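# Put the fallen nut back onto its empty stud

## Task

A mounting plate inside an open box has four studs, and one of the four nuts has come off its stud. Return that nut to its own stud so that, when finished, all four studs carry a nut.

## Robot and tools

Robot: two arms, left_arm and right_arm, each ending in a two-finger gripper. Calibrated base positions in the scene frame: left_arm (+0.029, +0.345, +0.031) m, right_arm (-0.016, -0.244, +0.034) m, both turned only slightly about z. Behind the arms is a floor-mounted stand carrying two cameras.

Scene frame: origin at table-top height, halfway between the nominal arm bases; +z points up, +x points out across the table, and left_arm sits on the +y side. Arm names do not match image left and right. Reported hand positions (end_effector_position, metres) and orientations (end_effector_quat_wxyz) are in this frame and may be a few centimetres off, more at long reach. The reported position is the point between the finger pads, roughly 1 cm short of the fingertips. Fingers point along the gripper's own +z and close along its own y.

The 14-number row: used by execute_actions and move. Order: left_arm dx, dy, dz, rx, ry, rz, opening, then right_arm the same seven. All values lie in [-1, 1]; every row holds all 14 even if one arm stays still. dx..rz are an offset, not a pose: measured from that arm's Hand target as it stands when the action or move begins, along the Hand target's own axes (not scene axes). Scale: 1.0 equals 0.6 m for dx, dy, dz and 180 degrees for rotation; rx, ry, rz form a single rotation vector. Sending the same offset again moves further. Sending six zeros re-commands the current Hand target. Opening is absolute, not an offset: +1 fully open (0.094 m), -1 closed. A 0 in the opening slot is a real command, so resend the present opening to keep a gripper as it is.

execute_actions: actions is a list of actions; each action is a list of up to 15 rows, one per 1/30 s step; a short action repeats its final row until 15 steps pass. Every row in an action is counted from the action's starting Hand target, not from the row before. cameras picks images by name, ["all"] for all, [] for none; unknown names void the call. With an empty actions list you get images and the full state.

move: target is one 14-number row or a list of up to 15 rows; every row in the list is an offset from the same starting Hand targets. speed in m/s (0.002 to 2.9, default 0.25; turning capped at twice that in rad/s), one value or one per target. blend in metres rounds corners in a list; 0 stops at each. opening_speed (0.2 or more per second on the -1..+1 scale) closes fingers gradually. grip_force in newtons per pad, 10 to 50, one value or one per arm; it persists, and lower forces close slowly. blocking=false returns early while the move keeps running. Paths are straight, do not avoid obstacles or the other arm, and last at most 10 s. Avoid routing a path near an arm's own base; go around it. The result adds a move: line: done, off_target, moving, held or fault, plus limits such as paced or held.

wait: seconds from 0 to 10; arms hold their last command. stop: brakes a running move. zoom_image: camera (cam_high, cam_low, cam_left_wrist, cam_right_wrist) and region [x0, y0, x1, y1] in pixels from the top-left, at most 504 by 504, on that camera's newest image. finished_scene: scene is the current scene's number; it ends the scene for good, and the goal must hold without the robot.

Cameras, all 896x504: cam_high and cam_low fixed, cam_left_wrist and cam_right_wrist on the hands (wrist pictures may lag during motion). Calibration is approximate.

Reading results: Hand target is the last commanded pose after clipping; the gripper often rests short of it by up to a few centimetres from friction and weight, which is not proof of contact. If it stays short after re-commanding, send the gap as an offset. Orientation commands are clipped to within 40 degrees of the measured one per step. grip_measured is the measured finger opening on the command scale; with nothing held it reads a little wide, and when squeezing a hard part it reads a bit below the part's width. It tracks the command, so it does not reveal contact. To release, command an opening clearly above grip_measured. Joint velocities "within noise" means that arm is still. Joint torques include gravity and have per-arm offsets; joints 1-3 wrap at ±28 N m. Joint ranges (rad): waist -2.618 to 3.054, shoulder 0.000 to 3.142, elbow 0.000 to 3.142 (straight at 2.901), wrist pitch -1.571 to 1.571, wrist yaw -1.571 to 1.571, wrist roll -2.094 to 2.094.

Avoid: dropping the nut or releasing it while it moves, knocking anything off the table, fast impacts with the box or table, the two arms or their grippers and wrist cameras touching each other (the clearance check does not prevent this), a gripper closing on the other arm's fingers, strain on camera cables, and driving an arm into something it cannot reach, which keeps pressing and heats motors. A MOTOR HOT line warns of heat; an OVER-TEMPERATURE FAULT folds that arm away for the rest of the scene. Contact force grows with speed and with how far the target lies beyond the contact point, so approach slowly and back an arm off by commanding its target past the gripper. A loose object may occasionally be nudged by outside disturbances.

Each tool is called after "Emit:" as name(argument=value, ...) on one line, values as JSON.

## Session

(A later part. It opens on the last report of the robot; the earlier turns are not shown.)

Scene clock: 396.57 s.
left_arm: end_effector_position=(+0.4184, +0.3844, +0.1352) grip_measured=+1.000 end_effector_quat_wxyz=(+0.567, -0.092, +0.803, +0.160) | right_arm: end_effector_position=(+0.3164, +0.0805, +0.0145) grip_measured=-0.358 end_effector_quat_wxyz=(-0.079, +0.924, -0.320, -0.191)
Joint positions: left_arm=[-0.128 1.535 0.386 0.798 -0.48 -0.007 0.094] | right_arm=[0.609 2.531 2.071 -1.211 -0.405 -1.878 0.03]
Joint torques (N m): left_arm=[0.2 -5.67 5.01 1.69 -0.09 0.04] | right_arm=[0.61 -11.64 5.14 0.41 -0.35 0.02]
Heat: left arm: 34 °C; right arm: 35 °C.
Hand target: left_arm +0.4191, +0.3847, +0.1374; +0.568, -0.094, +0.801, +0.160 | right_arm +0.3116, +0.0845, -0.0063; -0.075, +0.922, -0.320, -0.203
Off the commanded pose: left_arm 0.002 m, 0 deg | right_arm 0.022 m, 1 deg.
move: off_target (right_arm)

Emit:
wait(seconds=0.1, cameras=["all"])

Emit:
zoom_image(camera="cam_high", region=[380, 120, 500, 240])

Emit:
zoom_image(camera="cam_low", region=[380, 160, 560, 310])

Emit:
zoom_image(camera="cam_right_wrist", region=[340, 370, 480, 504])

Scene clock: 407.53 s.
left_arm: end_effector_position=(+0.4184, +0.3844, +0.1352) grip_measured=+1.000 end_effector_quat_wxyz=(+0.567, -0.092, +0.803, +0.160) | right_arm: end_effector_position=(+0.3164, +0.0805, +0.0145) grip_measured=-0.358 end_effector_quat_wxyz=(-0.079, +0.924, -0.321, -0.191)
Joint positions: left_arm=[-0.128 1.535 0.386 0.798 -0.48 -0.007 0.094] | right_arm=[0.609 2.531 2.071 -1.211 -0.405 -1.878 0.03]
Joint torques (N m): left_arm=[0.03 -5.86 5.2 1.73 -0.07 0.02] | right_arm=[0.57 -11.66 5.07 0.43 -0.32 0.01]
Heat: left arm: 34 °C; right arm: 35 °C.
Hand target: left_arm +0.4191, +0.3847, +0.1374; +0.568, -0.094, +0.801, +0.160 | right_arm +0.3116, +0.0845, -0.0063; -0.075, +0.922, -0.320, -0.203
Tool commands: left_gripper/opening=+1.0 right_gripper/opening=-0.36
Off the commanded pose: left_arm 0.002 m, 0 deg | right_arm 0.022 m, 1 deg.
wait: 0.10 s; at rest from the start
camera_calibration:
cam_right_wrist: T_world_to_cam=[[0.635332, 0.771638, 0.0304656, -0.264936], [0.771634, -0.635901, 0.014509, -0.153807], [0.0305688, 0.0142903, -0.999431, 0.0907179], [0, 0, 0, 1]] pos_world=[0.284232, 0.105333, 0.100969]

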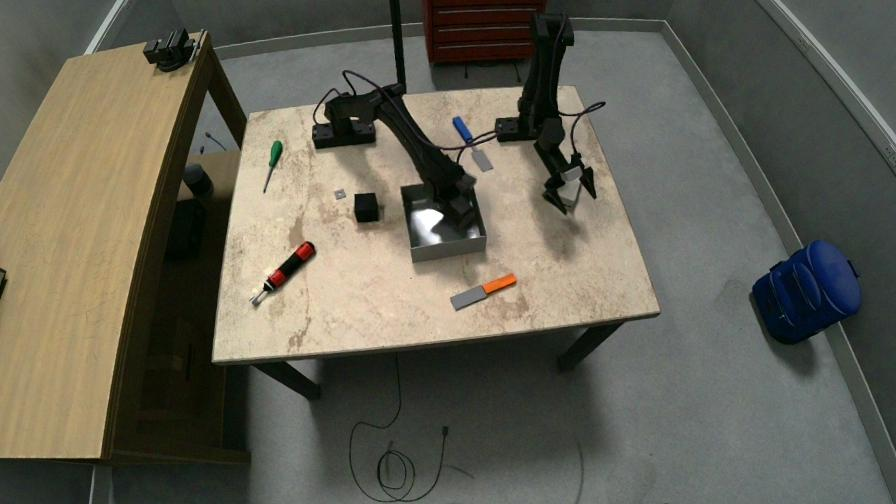

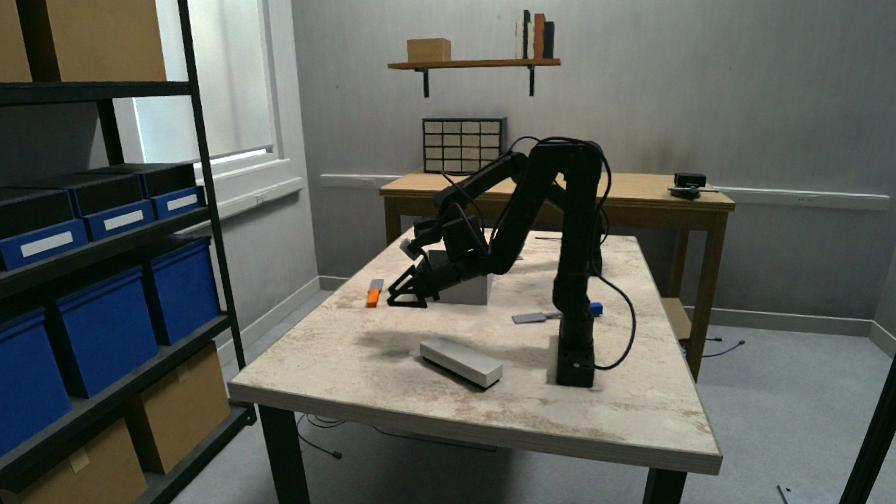

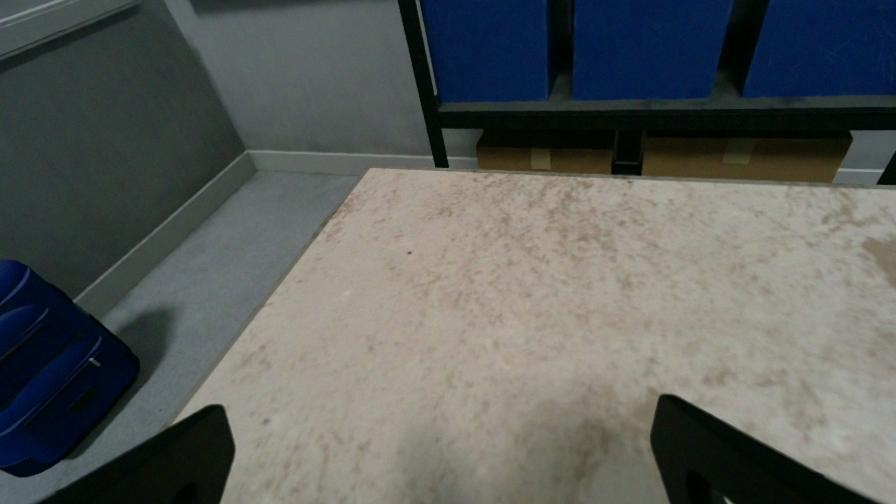

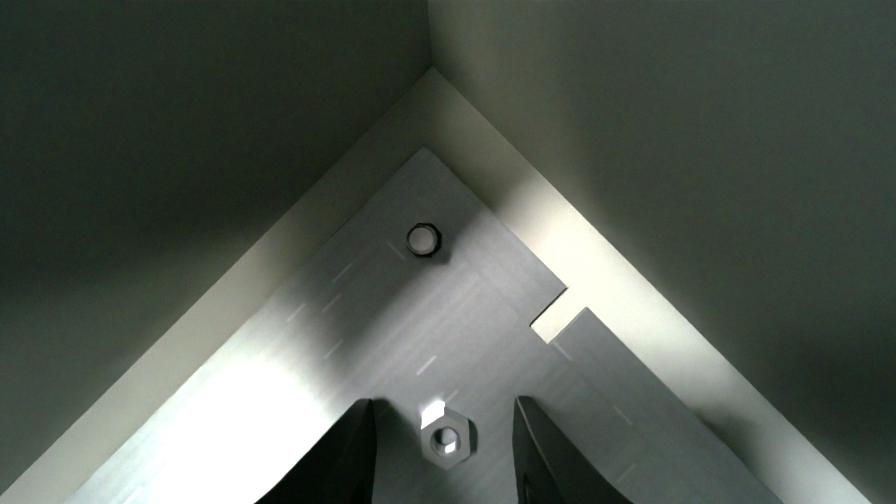

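Scaled by 4.200 from the camera's 896x504 image, which has a finer 1280x720 frame.

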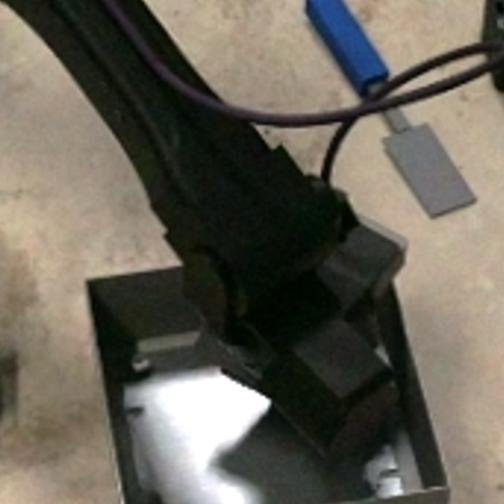

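Scaled by 2.800 from the camera's 896x504 image, which has a finer 1280x720 frame.

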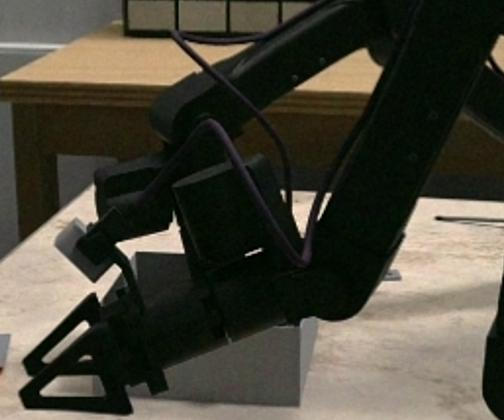

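Scaled by 3.600 from the camera's 896x504 image, which has a finer 1280x720 frame.

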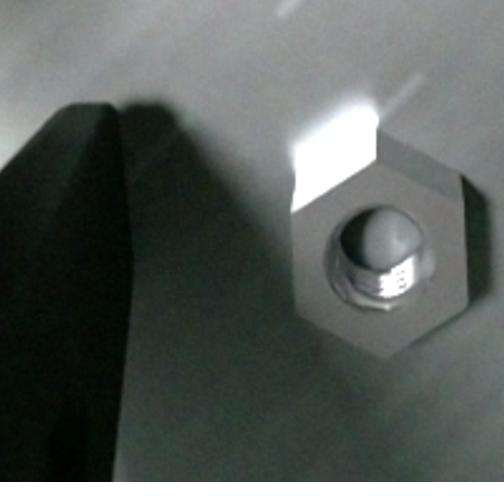

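Emit:
move(target=[[0,0,0,0,0,0,1,-0.0178,-0.0004,-0.0382,0,0,0,-0.36],[0,0,0,0,0,0,1,-0.0060,-0.0001,-0.0128,0,0,0,-0.36]], speed=0.08, cameras=["cam_right_wrist"])

Emit:
zoom_image(camera="cam_right_wrist", region=[360, 350, 530, 504])

Scene clock: 428.13 s.
left_arm: end_effector_position=(+0.4184, +0.3844, +0.1352) grip_measured=+1.000 end_effector_quat_wxyz=(+0.567, -0.092, +0.803, +0.160) | right_arm: end_effector_position=(+0.3189, +0.0838, +0.0162) grip_measured=-0.358 end_effector_quat_wxyz=(-0.085, +0.926, -0.318, -0.187)
Joint positions: left_arm=[-0.128 1.535 0.386 0.798 -0.48 -0.007 0.094] | right_arm=[0.612 2.531 2.08 -1.203 -0.405 -1.878 0.03]
Joint torques (N m): left_arm=[0.05 -5.9 5.12 1.7 -0.1 -0.01] | right_arm=[0.42 -12.44 5.78 0.03 -0.33 0.03]
Heat: left arm: 34 °C; right arm: 35 °C.
Hand target: left_arm +0.4191, +0.3847, +0.1374; +0.568, -0.094, +0.801, +0.160 | right_arm +0.3117, +0.0845, +0.0022; -0.075, +0.922, -0.320, -0.203
Off the commanded pose: left_arm 0.002 m, 0 deg | right_arm 0.016 m, 2 deg.
move: off_target (right_arm)
camera_calibration:
cam_right_wrist: T_world_to_cam=[[0.632804, 0.772973, 0.0455124, -0.268653], [0.773104, -0.634007, 0.0186119, -0.154358], [0.0432417, 0.0234081, -0.99879, 0.0874695], [0, 0, 0, 1]] pos_world=[0.285557, 0.107749, 0.102464]
Images, in order (width x height): cam_right_wrist 896x504.

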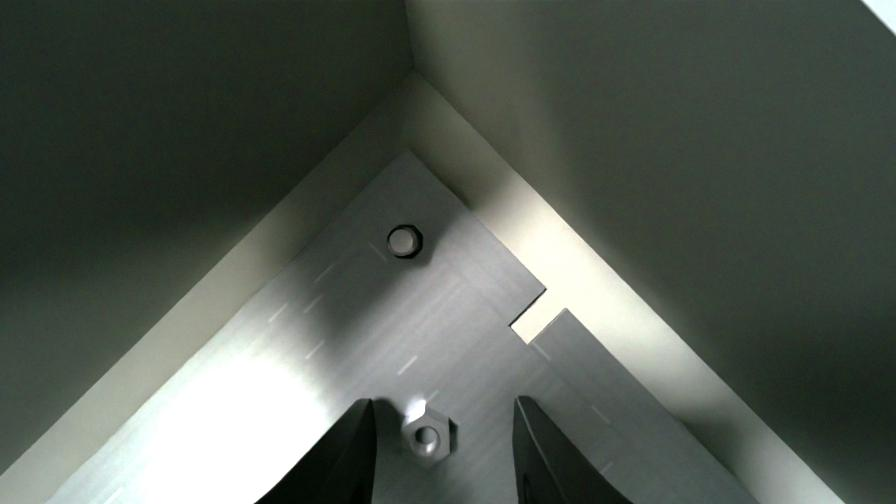

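Scaled by 2.965 from the camera's 896x504 image, which has a finer 1280x720 frame.

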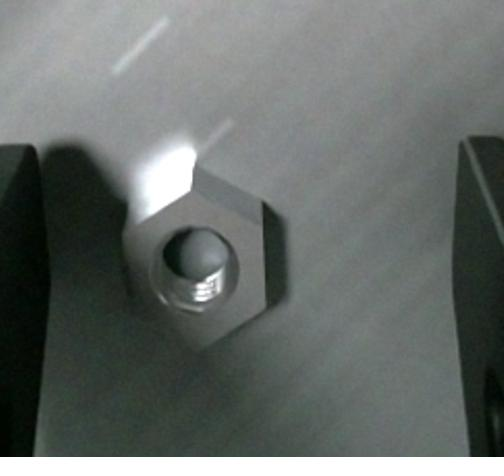

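Emit:
move(target=[0,0,0,0,0,0,1,0.0057,0.0069,0.012,0,0,0,-0.36], speed=0.1, cameras=["cam_right_wrist"])

Emit:
zoom_image(camera="cam_right_wrist", region=[360, 350, 530, 504])

Scene clock: 437.77 s.
left_arm: end_effector_position=(+0.4184, +0.3844, +0.1352) grip_measured=+1.000 end_effector_quat_wxyz=(+0.567, -0.092, +0.803, +0.160) | right_arm: end_effector_position=(+0.3185, +0.0836, +0.0137) grip_measured=-0.358 end_effector_quat_wxyz=(-0.090, +0.923, -0.320, -0.193)
Joint positions: left_arm=[-0.128 1.535 0.386 0.798 -0.48 -0.007 0.094] | right_arm=[0.606 2.531 2.065 -1.189 -0.422 -1.878 0.03]
Joint torques (N m): left_arm=[0.06 -5.76 5.2 1.71 -0.08 0.05] | right_arm=[0.72 -13.07 3.45 0.34 -0.2 0]
Heat: left arm: 34 °C; right arm: 36 °C.
Hand target: left_arm +0.4191, +0.3847, +0.1374; +0.568, -0.094, +0.801, +0.160 | right_arm +0.3091, +0.0814, -0.0058; -0.075, +0.922, -0.320, -0.203
Off the commanded pose: left_arm 0.002 m, 0 deg | right_arm 0.022 m, 2 deg.
move: off_target (right_arm)
camera_calibration:
cam_right_wrist: T_world_to_cam=[[0.638741, 0.767855, 0.0490698, -0.269537], [0.768696, -0.639609, 0.00262578, -0.152049], [0.0334017, 0.0360426, -0.998792, 0.0870429], [0, 0, 0, 1]] pos_world=[0.286136, 0.106576, 0.100563]
Images, in order (width x height): cam_right_wrist 896x504.

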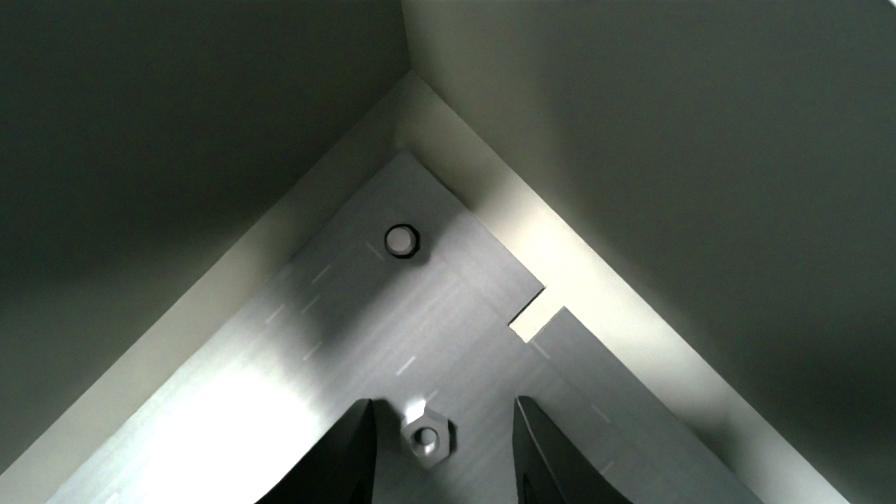

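Scaled by 2.965 from the camera's 896x504 image, which has a finer 1280x720 frame.

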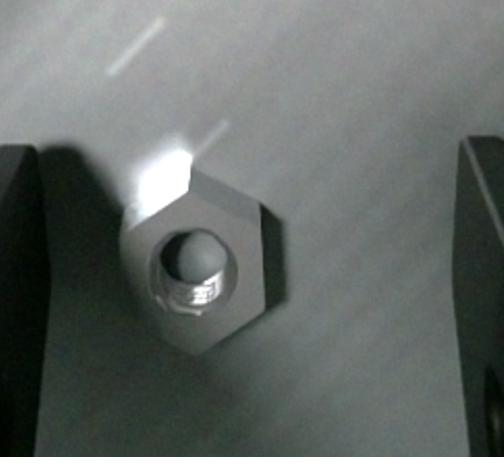

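Emit:
move(target=[0,0,0,0,0,0,1,0.0022,0.0068,0.0044,0,0,0,-0.36], speed=0.1, cameras=["cam_right_wrist"])

Emit:
zoom_image(camera="cam_right_wrist", region=[360, 350, 530, 504])

Scene clock: 469.87 s.
left_arm: end_effector_position=(+0.4184, +0.3844, +0.1352) grip_measured=+1.000 end_effector_quat_wxyz=(+0.567, -0.092, +0.803, +0.160) | right_arm: end_effector_position=(+0.3183, +0.0832, +0.0137) grip_measured=-0.358 end_effector_quat_wxyz=(-0.098, +0.922, -0.321, -0.193)
Joint positions: left_arm=[-0.128 1.535 0.386 0.798 -0.48 -0.007 0.094] | right_arm=[0.603 2.514 2.031 -1.16 -0.43 -1.878 0.03]
Joint torques (N m): left_arm=[0.02 -5.78 5.35 1.7 -0.09 -0.03] | right_arm=[0.75 -12.74 3.25 0.29 -0.11 -0.06]
Heat: left arm: 34 °C; right arm: 37 °C.
Hand target: left_arm +0.4191, +0.3847, +0.1374; +0.568, -0.094, +0.801, +0.160 | right_arm +0.3067, +0.0781, -0.0088; -0.075, +0.922, -0.320, -0.203
Off the commanded pose: left_arm 0.002 m, 0 deg | right_arm 0.026 m, 3 deg.
move: off_target (right_arm)
camera_calibration:
cam_right_wrist: T_world_to_cam=[[0.641529, 0.764478, 0.0633557, -0.269977], [0.76609, -0.642731, -0.00181799, -0.151094], [0.0393309, 0.0497025, -0.997989, 0.0839977], [0, 0, 0, 1]] pos_world=[0.285646, 0.105104, 0.100659]
Images, in order (width x height): cam_right_wrist 896x504.

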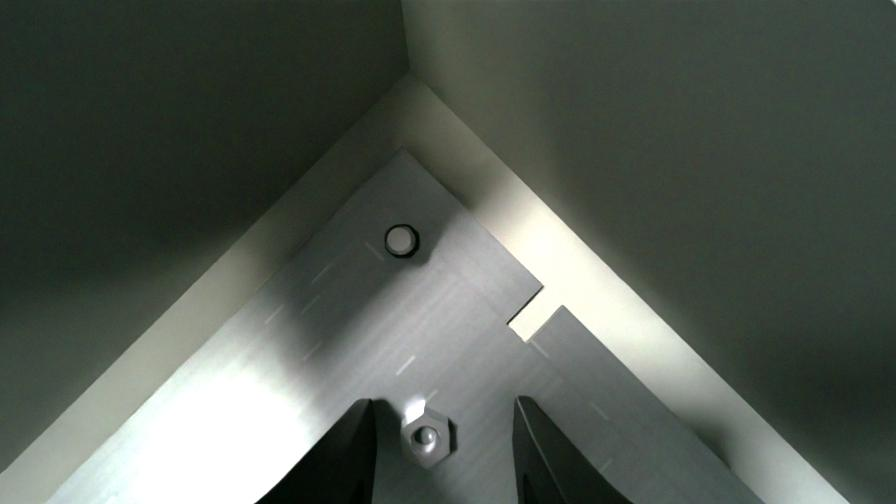

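Scaled by 2.965 from the camera's 896x504 image, which has a finer 1280x720 frame.

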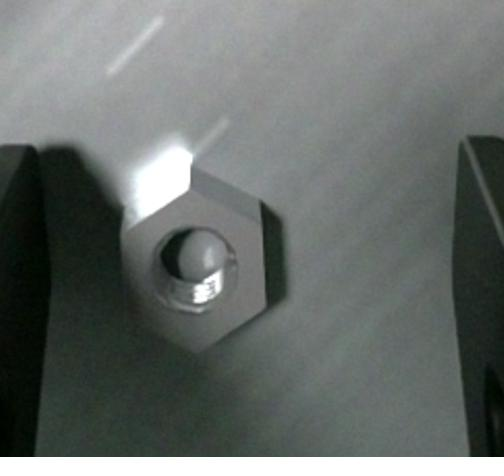

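Emit:
move(target=[[0,0,0,0,0,0,1,-0.0111,-0.0163,-0.0458,0,0,0,-0.36],[0,0,0,0,0,0,1,-0.0087,-0.0110,-0.0212,0,0,0,-0.36]], speed=0.06, cameras=["cam_right_wrist"])

Emit:
zoom_image(camera="cam_right_wrist", region=[360, 350, 530, 504])

Scene clock: 492.07 s.
left_arm: end_effector_position=(+0.4184, +0.3844, +0.1352) grip_measured=+1.000 end_effector_quat_wxyz=(+0.567, -0.092, +0.803, +0.160) | right_arm: end_effector_position=(+0.3181, +0.0824, +0.0187) grip_measured=-0.358 end_effector_quat_wxyz=(-0.085, +0.925, -0.318, -0.188)
Joint positions: left_arm=[-0.128 1.535 0.386 0.798 -0.48 -0.007 0.094] | right_arm=[0.609 2.523 2.073 -1.207 -0.407 -1.881 0.03]
Joint torques (N m): left_arm=[-0.05 -6.04 5.24 1.73 -0.1 0] | right_arm=[0.4 -12.51 5.71 0.04 -0.31 0.02]
Heat: left arm: 34 °C; right arm: 38 °C.
Hand target: left_arm +0.4191, +0.3847, +0.1374; +0.568, -0.094, +0.801, +0.160 | right_arm +0.3112, +0.0829, +0.0051; -0.075, +0.922, -0.320, -0.203
Off the commanded pose: left_arm 0.002 m, 0 deg | right_arm 0.015 m, 2 deg.
move: off_target (right_arm)
camera_calibration:
cam_right_wrist: T_world_to_cam=[[0.632676, 0.773075, 0.045558, -0.267134], [0.773317, -0.633817, 0.0159963, -0.154759], [0.0412418, 0.0251103, -0.998834, 0.0905237], [0, 0, 0, 1]] pos_world=[0.284953, 0.106153, 0.105064]
Images, in order (width x height): cam_right_wrist 896x504.

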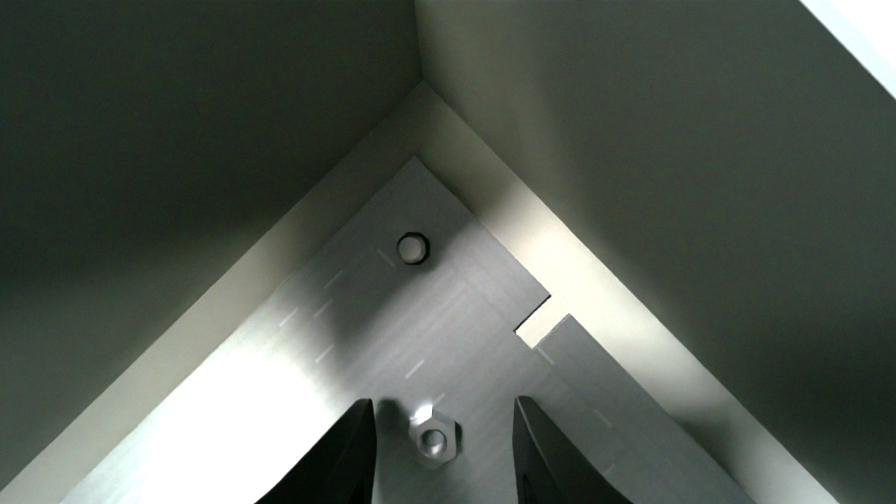

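Scaled by 2.965 from the camera's 896x504 image, which has a finer 1280x720 frame.

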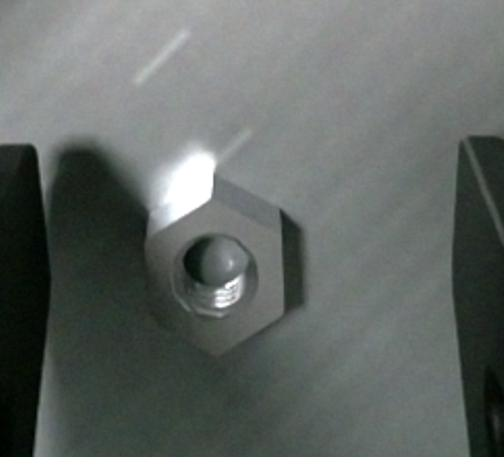

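Emit:
move(target=[0,0,0,0,0,0,1,0.003,0.0053,0.0068,0,0,0,-0.36], speed=0.06, cameras=["cam_right_wrist"])

Emit:
zoom_image(camera="cam_right_wrist", region=[360, 350, 530, 504])

Scene clock: 500.73 s.
left_arm: end_effector_position=(+0.4184, +0.3844, +0.1352) grip_measured=+1.000 end_effector_quat_wxyz=(+0.567, -0.092, +0.803, +0.160) | right_arm: end_effector_position=(+0.3150, +0.0823, +0.0146) grip_measured=-0.358 end_effector_quat_wxyz=(-0.086, +0.924, -0.318, -0.194)
Joint positions: left_arm=[-0.128 1.535 0.386 0.798 -0.48 -0.007 0.094] | right_arm=[0.609 2.523 2.053 -1.193 -0.418 -1.881 0.03]
Joint torques (N m): left_arm=[-0.02 -5.91 5.26 1.7 -0.11 0.01] | right_arm=[0.29 -13.16 4.67 0.19 -0.24 -0.01]
Heat: left arm: 34 °C; right arm: 38 °C.
Hand target: left_arm +0.4191, +0.3847, +0.1374; +0.568, -0.094, +0.801, +0.160 | right_arm +0.3092, +0.0805, +0.0007; -0.075, +0.922, -0.320, -0.203
Off the commanded pose: left_arm 0.002 m, 0 deg | right_arm 0.015 m, 2 deg.
move: off_target (right_arm)
camera_calibration:
cam_right_wrist: T_world_to_cam=[[0.633805, 0.77235, 0.0420257, -0.265132], [0.772908, -0.634502, 0.00438661, -0.152005], [0.0300534, 0.0297018, -0.999107, 0.0897365], [0, 0, 0, 1]] pos_world=[0.282831, 0.105662, 0.101465]
Images, in order (width x height): cam_right_wrist 896x504.

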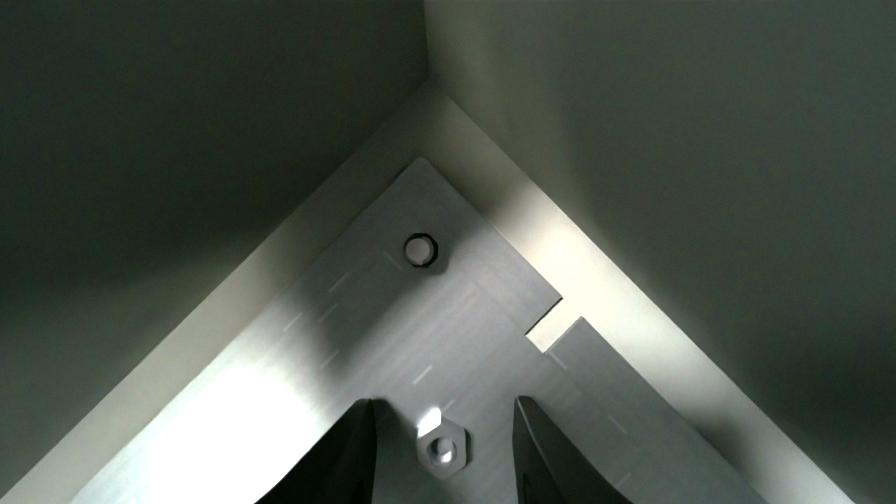

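Scaled by 2.965 from the camera's 896x504 image, which has a finer 1280x720 frame.

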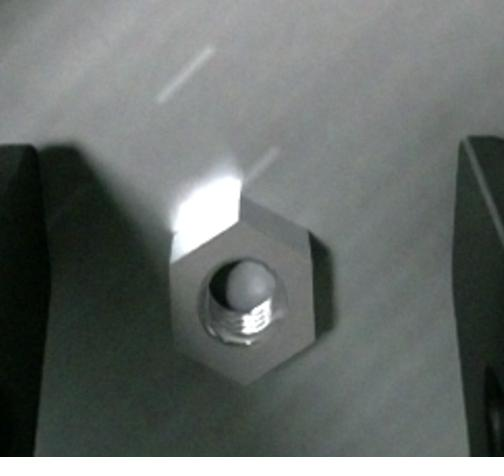

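Emit:
move(target=[0,0,0,0,0,0,1,0,0,0,0,0,0,-0.87], speed=0.05, opening_speed=0.4, grip_force=30, cameras=["cam_right_wrist"])

Emit:
zoom_image(camera="cam_right_wrist", region=[360, 350, 530, 504])

Scene clock: 509.47 s.
left_arm: end_effector_position=(+0.4184, +0.3844, +0.1352) grip_measured=+1.000 end_effector_quat_wxyz=(+0.567, -0.092, +0.803, +0.160) | right_arm: end_effector_position=(+0.3118, +0.0803, +0.0142) grip_measured=-0.801 end_effector_quat_wxyz=(-0.080, +0.923, -0.320, -0.199)
Joint positions: left_arm=[-0.128 1.535 0.386 0.798 -0.48 -0.007 0.094] | right_arm=[0.609 2.523 2.05 -1.206 -0.419 -1.881 0.009]
Joint torques (N m): left_arm=[0.01 -5.87 5.19 1.72 -0.13 -0.01] | right_arm=[0.23 -13.18 4.85 0.3 -0.22 -0.01]
Heat: left arm: 34 °C; right arm: 39 °C.
Hand target: left_arm +0.4191, +0.3847, +0.1374; +0.568, -0.094, +0.801, +0.160 | right_arm +0.3091, +0.0805, +0.0006; -0.075, +0.922, -0.320, -0.203
Off the commanded pose: left_arm 0.002 m, 0 deg | right_arm 0.014 m, 1 deg.
grip_force (N): 30, 30
move: off_target (right_arm)
camera_calibration:
cam_right_wrist: T_world_to_cam=[[0.634382, 0.772538, 0.0272664, -0.261511], [0.77284, -0.6346, -0.000835011, -0.150715], [0.0166582, 0.0216023, -0.999628, 0.0943017], [0, 0, 0, 1]] pos_world=[0.280805, 0.104346, 0.101271]
Images, in order (width x height): cam_right_wrist 896x504.

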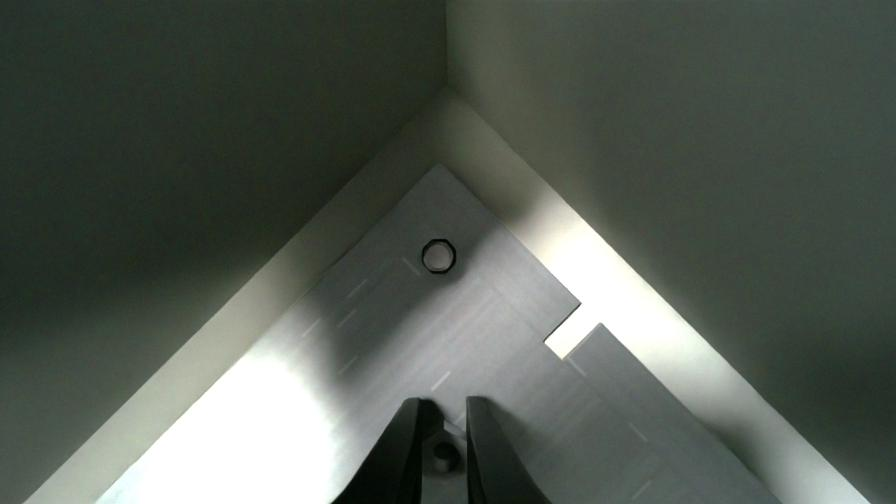

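Scaled by 2.965 from the camera's 896x504 image, which has a finer 1280x720 frame.

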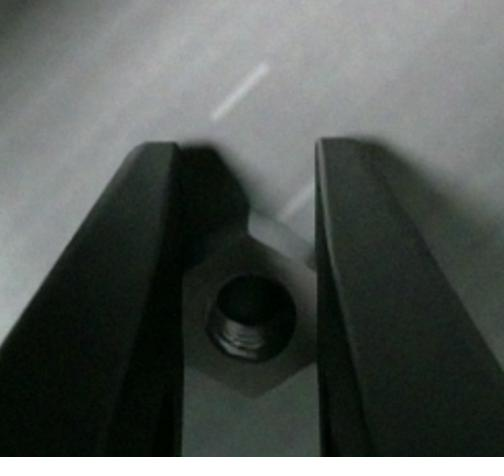

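Emit:
zoom_image(camera="cam_right_wrist", region=[410, 230, 466, 286])

Scaled by 9.000 from the camera's 896x504 image, which has a finer 1280x720 frame.

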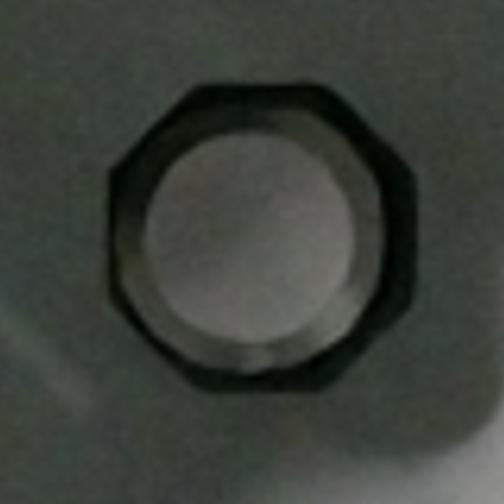

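Emit:
move(target=[[0,0,0,0,0,0,1,-0.0211,-0.0004,-0.0453,0,0,0,-0.87],[0,0,0,0,0,0,1,-0.0831,0.0008,-0.0164,0,0,0,-0.87]], speed=0.08, cameras=["cam_right_wrist", "cam_high"])

Emit:
zoom_image(camera="cam_right_wrist", region=[360, 350, 530, 504])

Scene clock: 566.53 s.
left_arm: end_effector_position=(+0.4184, +0.3844, +0.1352) grip_measured=+1.000 end_effector_quat_wxyz=(+0.567, -0.092, +0.803, +0.160) | right_arm: end_effector_position=(+0.2867, +0.0918, +0.0148) grip_measured=-0.802 end_effector_quat_wxyz=(-0.054, +0.923, -0.330, -0.192)
Joint positions: left_arm=[-0.128 1.535 0.386 0.798 -0.48 -0.007 0.094] | right_arm=[0.675 2.488 1.995 -1.192 -0.386 -1.793 0.009]
Joint torques (N m): left_arm=[-0.12 -5.79 5.23 1.71 -0.08 0.03] | right_arm=[1.7 -17.98 4.93 0.07 -0.56 -0.03]
Heat: left arm: 34 °C; right arm: 41 °C.
Hand target: left_arm +0.4191, +0.3847, +0.1374; +0.568, -0.094, +0.801, +0.160 | right_arm +0.2766, +0.1053, +0.0307; -0.075, +0.922, -0.320, -0.203
Off the commanded pose: left_arm 0.002 m, 0 deg | right_arm 0.023 m, 3 deg.
grip_force (N): 30, 30
move: off_target (right_arm)
camera_calibration:
cam_right_wrist: T_world_to_cam=[[0.642347, 0.766126, -0.0210081, -0.255438], [0.766353, -0.64171, 0.0301759, -0.122001], [0.00963744, -0.0354831, -0.999324, 0.102345], [0, 0, 0, 1]] pos_world=[0.256589, 0.12104, 0.100591]
Images, in order (width x height): cam_high 896x504, cam_right_wrist 896x504.

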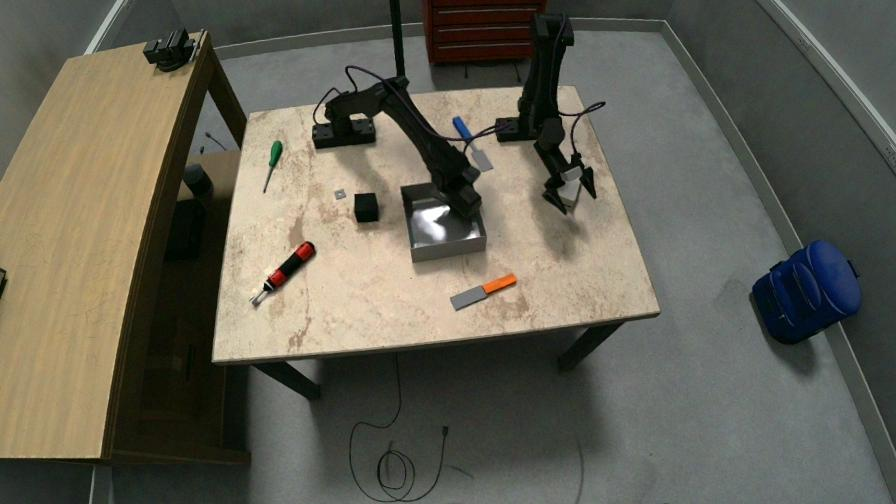

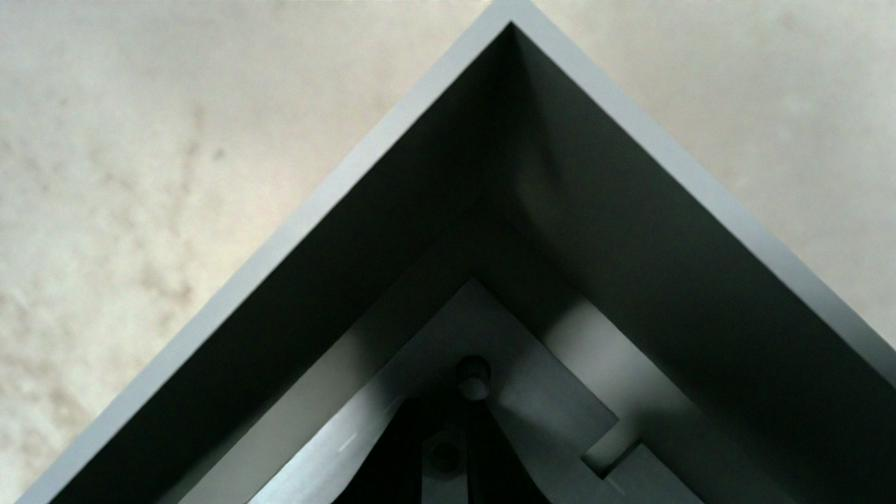

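Scaled by 2.965 from the camera's 896x504 image, which has a finer 1280x720 frame.

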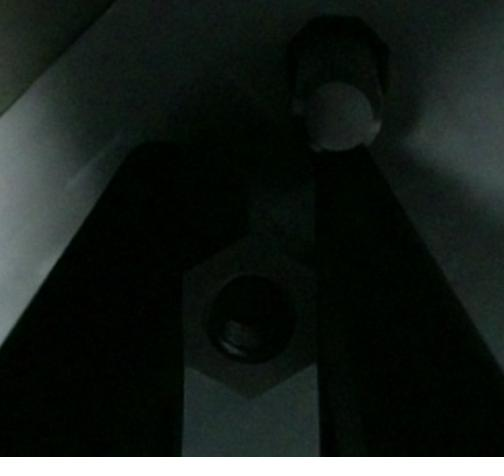

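Emit:
move(target=[0,0,0,0,0,0,1,-0.01,0.0037,-0.0597,0,0,0,-0.87], speed=0.08, cameras=["cam_right_wrist"])

Emit:
zoom_image(camera="cam_right_wrist", region=[360, 340, 530, 504])

Scene clock: 580.60 s.
left_arm: end_effector_position=(+0.4184, +0.3844, +0.1352) grip_measured=+1.000 end_effector_quat_wxyz=(+0.567, -0.092, +0.803, +0.160) | right_arm: end_effector_position=(+0.2790, +0.0884, +0.0363) grip_measured=-0.802 end_effector_quat_wxyz=(-0.044, +0.921, -0.327, -0.206)
Joint positions: left_arm=[-0.128 1.535 0.386 0.798 -0.48 -0.007 0.094] | right_arm=[0.675 2.466 2.034 -1.287 -0.4 -1.806 0.009]
Joint torques (N m): left_arm=[0.08 -5.68 4.98 1.73 -0.09 0] | right_arm=[0.1 -18.91 7.88 -0.26 -0.44 -0.08]
Heat: left arm: 34 °C; right arm: 40 °C.
Hand target: left_arm +0.4191, +0.3847, +0.1374; +0.568, -0.094, +0.801, +0.160 | right_arm +0.2826, +0.0973, +0.0656; -0.075, +0.922, -0.320, -0.203
Off the commanded pose: left_arm 0.002 m, 0 deg | right_arm 0.031 m, 4 deg.
grip_force (N): 30, 30
move: off_target (right_arm)
camera_calibration:
cam_right_wrist: T_world_to_cam=[[0.634004, 0.771909, -0.0468571, -0.244699], [0.773018, -0.634304, 0.0100716, -0.120657], [-0.0219473, -0.0426068, -0.998851, 0.133108], [0, 0, 0, 1]] pos_world=[0.251332, 0.118023, 0.122704]
Images, in order (width x height): cam_right_wrist 896x504.

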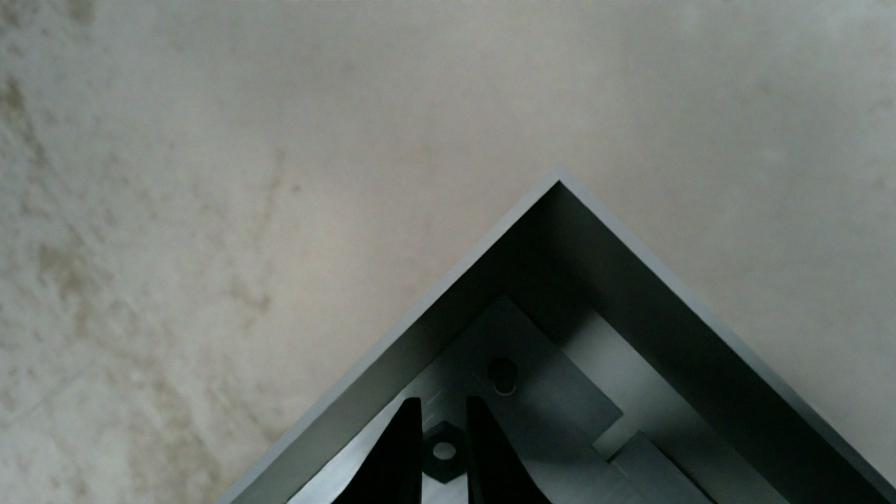

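Scaled by 2.965 from the camera's 896x504 image, which has a finer 1280x720 frame.

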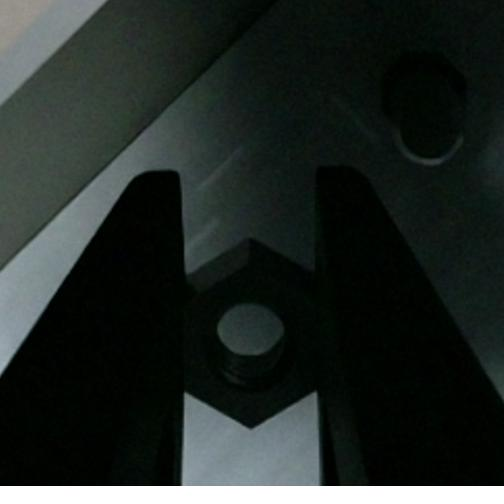

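Emit:
zoom_image(camera="cam_right_wrist", region=[480, 346, 530, 406])

Scaled by 8.400 from the camera's 896x504 image, which has a finer 1280x720 frame.

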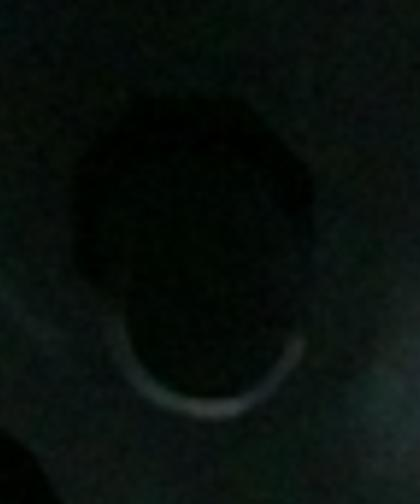

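Emit:
move(target=[0,0,0,0,0,0,1,-0.01325,-0.02338,0.0064,0.0125,-0.0032,-0.0058,-0.87], speed=0.06, cameras=["cam_right_wrist"])

Emit:
zoom_image(camera="cam_right_wrist", region=[360, 340, 530, 504])

Scene clock: 643.83 s.
left_arm: end_effector_position=(+0.4184, +0.3844, +0.1352) grip_measured=+1.000 end_effector_quat_wxyz=(+0.567, -0.092, +0.803, +0.160) | right_arm: end_effector_position=(+0.2789, +0.1011, +0.0402) grip_measured=-0.802 end_effector_quat_wxyz=(-0.062, +0.922, -0.321, -0.206)
Joint positions: left_arm=[-0.128 1.535 0.386 0.798 -0.48 -0.007 0.094] | right_arm=[0.69 2.466 2.048 -1.266 -0.42 -1.798 0.009]
Joint torques (N m): left_arm=[-0.02 -5.86 5.2 1.73 -0.12 0.03] | right_arm=[0.29 -18.02 8.1 0.01 -0.45 0.06]
Heat: left arm: 35 °C; right arm: 43 °C.
Hand target: left_arm +0.4191, +0.3847, +0.1374; +0.568, -0.094, +0.801, +0.160 | right_arm +0.2843, +0.1138, +0.0655; -0.097, +0.923, -0.315, -0.201
Off the commanded pose: left_arm 0.002 m, 0 deg | right_arm 0.029 m, 4 deg.
grip_force (N): 30, 30
move: off_target (right_arm)
camera_calibration:
cam_right_wrist: T_world_to_cam=[[0.630525, 0.776083, -0.0115409, -0.255218], [0.776118, -0.630584, -0.00206751, -0.113356], [-0.00888206, -0.00765348, -0.999931, 0.130476], [0, 0, 0, 1]] pos_world=[0.250058, 0.127588, 0.127288]
Images, in order (width x height): cam_right_wrist 896x504.

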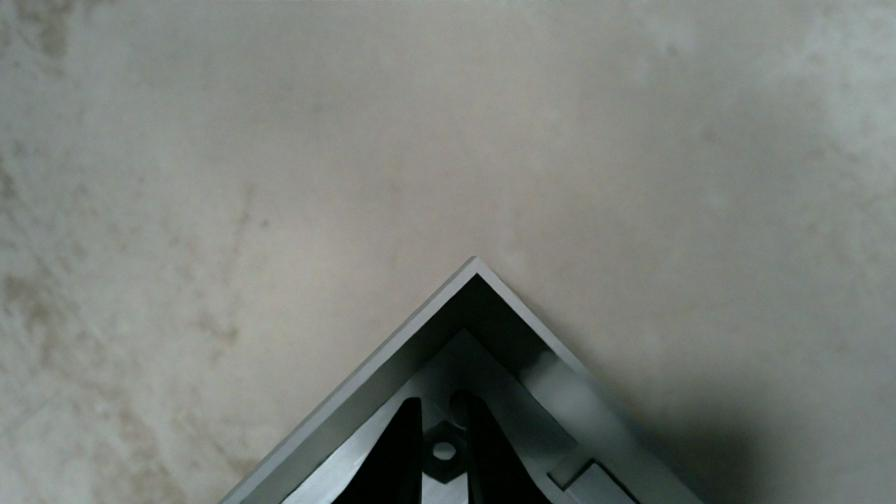

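Scaled by 2.965 from the camera's 896x504 image, which has a finer 1280x720 frame.

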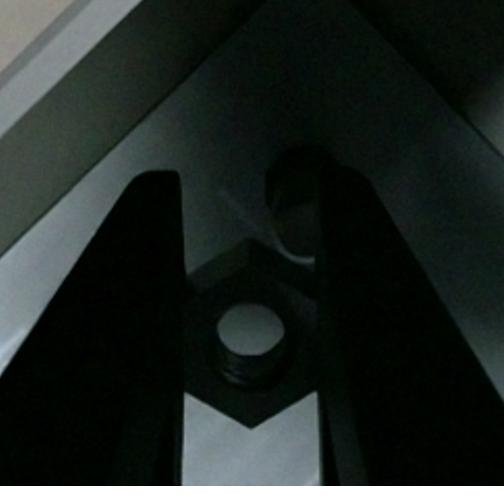

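Emit:
move(target=[0,0,0,0,0,0,1,0.0173,-0.0063,0.0473,0,0,0,-0.87], speed=0.06, cameras=["cam_right_wrist"])

Emit:
zoom_image(camera="cam_right_wrist", region=[360, 340, 530, 504])

Scene clock: 685.77 s.
left_arm: end_effector_position=(+0.4184, +0.3844, +0.1352) grip_measured=+1.000 end_effector_quat_wxyz=(+0.567, -0.092, +0.803, +0.160) | right_arm: end_effector_position=(+0.2919, +0.1153, +0.0388) grip_measured=-0.802 end_effector_quat_wxyz=(-0.095, +0.926, -0.316, -0.186)
Joint positions: left_arm=[-0.128 1.535 0.386 0.798 -0.48 -0.007 0.094] | right_arm=[0.696 2.466 2.048 -1.183 -0.42 -1.787 0.009]
Joint torques (N m): left_arm=[-0.05 -5.7 5.19 1.7 -0.12 -0.02] | right_arm=[0.59 -13.97 5.85 0.21 -0.45 0.03]
Heat: left arm: 35 °C; right arm: 44 °C.
Hand target: left_arm +0.4191, +0.3847, +0.1374; +0.568, -0.094, +0.801, +0.160 | right_arm +0.2854, +0.1198, +0.0357; -0.097, +0.923, -0.315, -0.201
Off the commanded pose: left_arm 0.002 m, 0 deg | right_arm 0.009 m, 2 deg.
grip_force (N): 30, 30
move: done
camera_calibration:
cam_right_wrist: T_world_to_cam=[[0.632013, 0.772183, 0.0655193, -0.277281], [0.773236, -0.633984, 0.013073, -0.113792], [0.0516329, 0.0423996, -0.997766, 0.105739], [0, 0, 0, 1]] pos_world=[0.257774, 0.137486, 0.125157]
Images, in order (width x height): cam_right_wrist 896x504.

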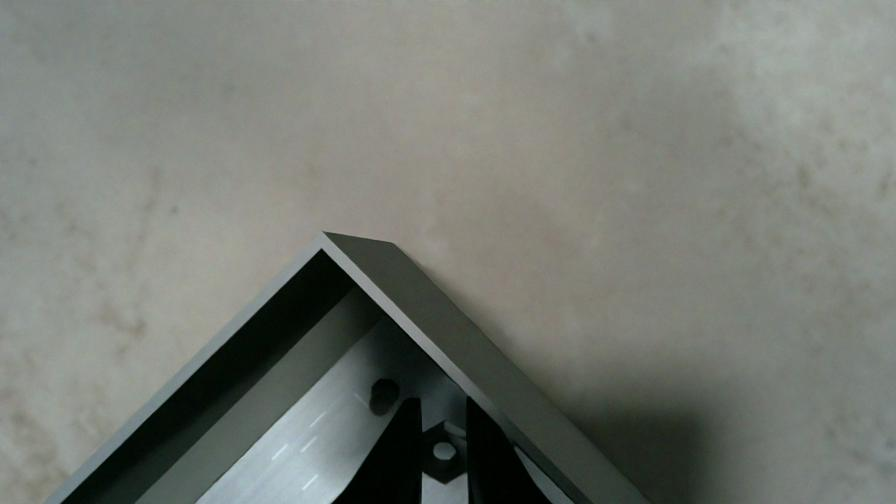

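Scaled by 2.965 from the camera's 896x504 image, which has a finer 1280x720 frame.

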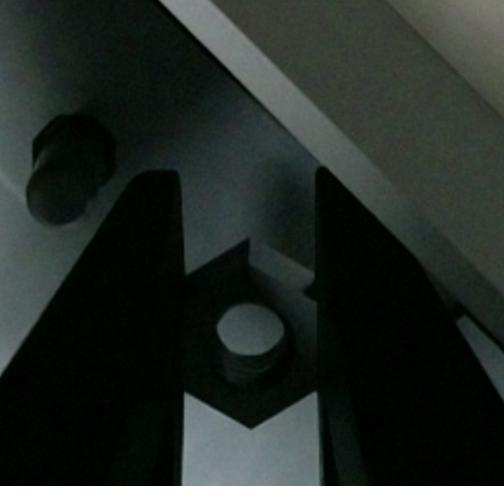

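Emit:
move(target=[0,0,0,0,0,0,1,0.0080,0.0424,0.0076,-0.0242,-0.0081,0.0185,-0.87], speed=0.06, cameras=["cam_right_wrist"])

Emit:
zoom_image(camera="cam_right_wrist", region=[360, 340, 530, 504])

Scene clock: 789.40 s.
left_arm: end_effector_position=(+0.4184, +0.3844, +0.1352) grip_measured=+1.000 end_effector_quat_wxyz=(+0.567, -0.092, +0.803, +0.160) | right_arm: end_effector_position=(+0.2783, +0.1009, +0.0295) grip_measured=-0.802 end_effector_quat_wxyz=(-0.065, +0.920, -0.326, -0.208)
Joint positions: left_arm=[-0.128 1.535 0.386 0.798 -0.48 -0.007 0.094] | right_arm=[0.688 2.466 2.003 -1.215 -0.426 -1.787 0.009]
Joint torques (N m): left_arm=[-0.02 -5.91 5.2 1.73 -0.14 0.01] | right_arm=[-0.31 -14.13 5.56 -0.16 -0.47 0.01]
Heat: left arm: 35 °C; right arm: 42 °C.
Hand target: left_arm +0.4191, +0.3847, +0.1374; +0.568, -0.094, +0.801, +0.160 | right_arm +0.2718, +0.0986, +0.0282; -0.060, +0.913, -0.333, -0.227
Off the commanded pose: left_arm 0.002 m, 0 deg | right_arm 0.007 m, 2 deg.
grip_force (N): 30, 30
move: done
camera_calibration:
cam_right_wrist: T_world_to_cam=[[0.640277, 0.768086, -0.00939652, -0.256654], [0.768058, -0.640341, -0.00711966, -0.10955], [-0.0114855, -0.00265852, -0.999931, 0.119987], [0, 0, 0, 1]] pos_world=[0.249849, 0.127302, 0.116787]
Images, in order (width x height): cam_right_wrist 896x504.

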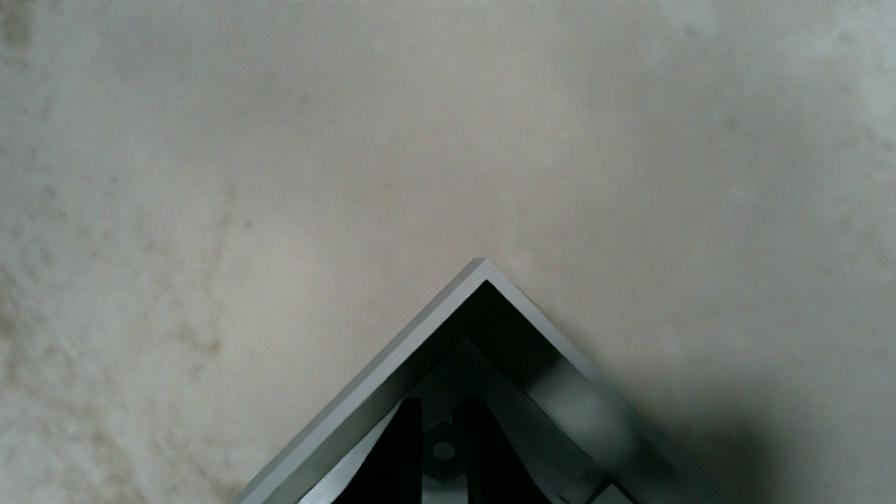

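Scaled by 2.965 from the camera's 896x504 image, which has a finer 1280x720 frame.

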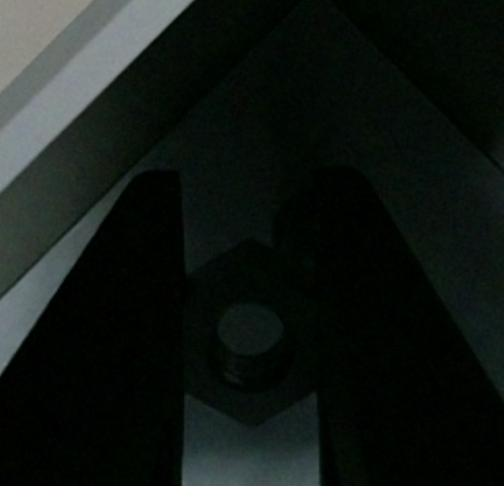

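Emit:
zoom_image(camera="cam_right_wrist", region=[420, 380, 480, 440])

Scaled by 8.400 from the camera's 896x504 image, which has a finer 1280x720 frame.

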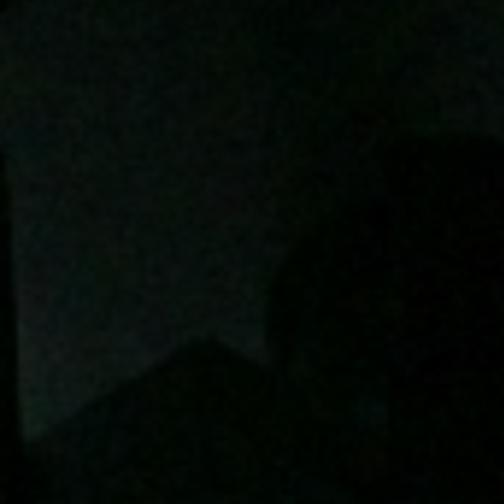

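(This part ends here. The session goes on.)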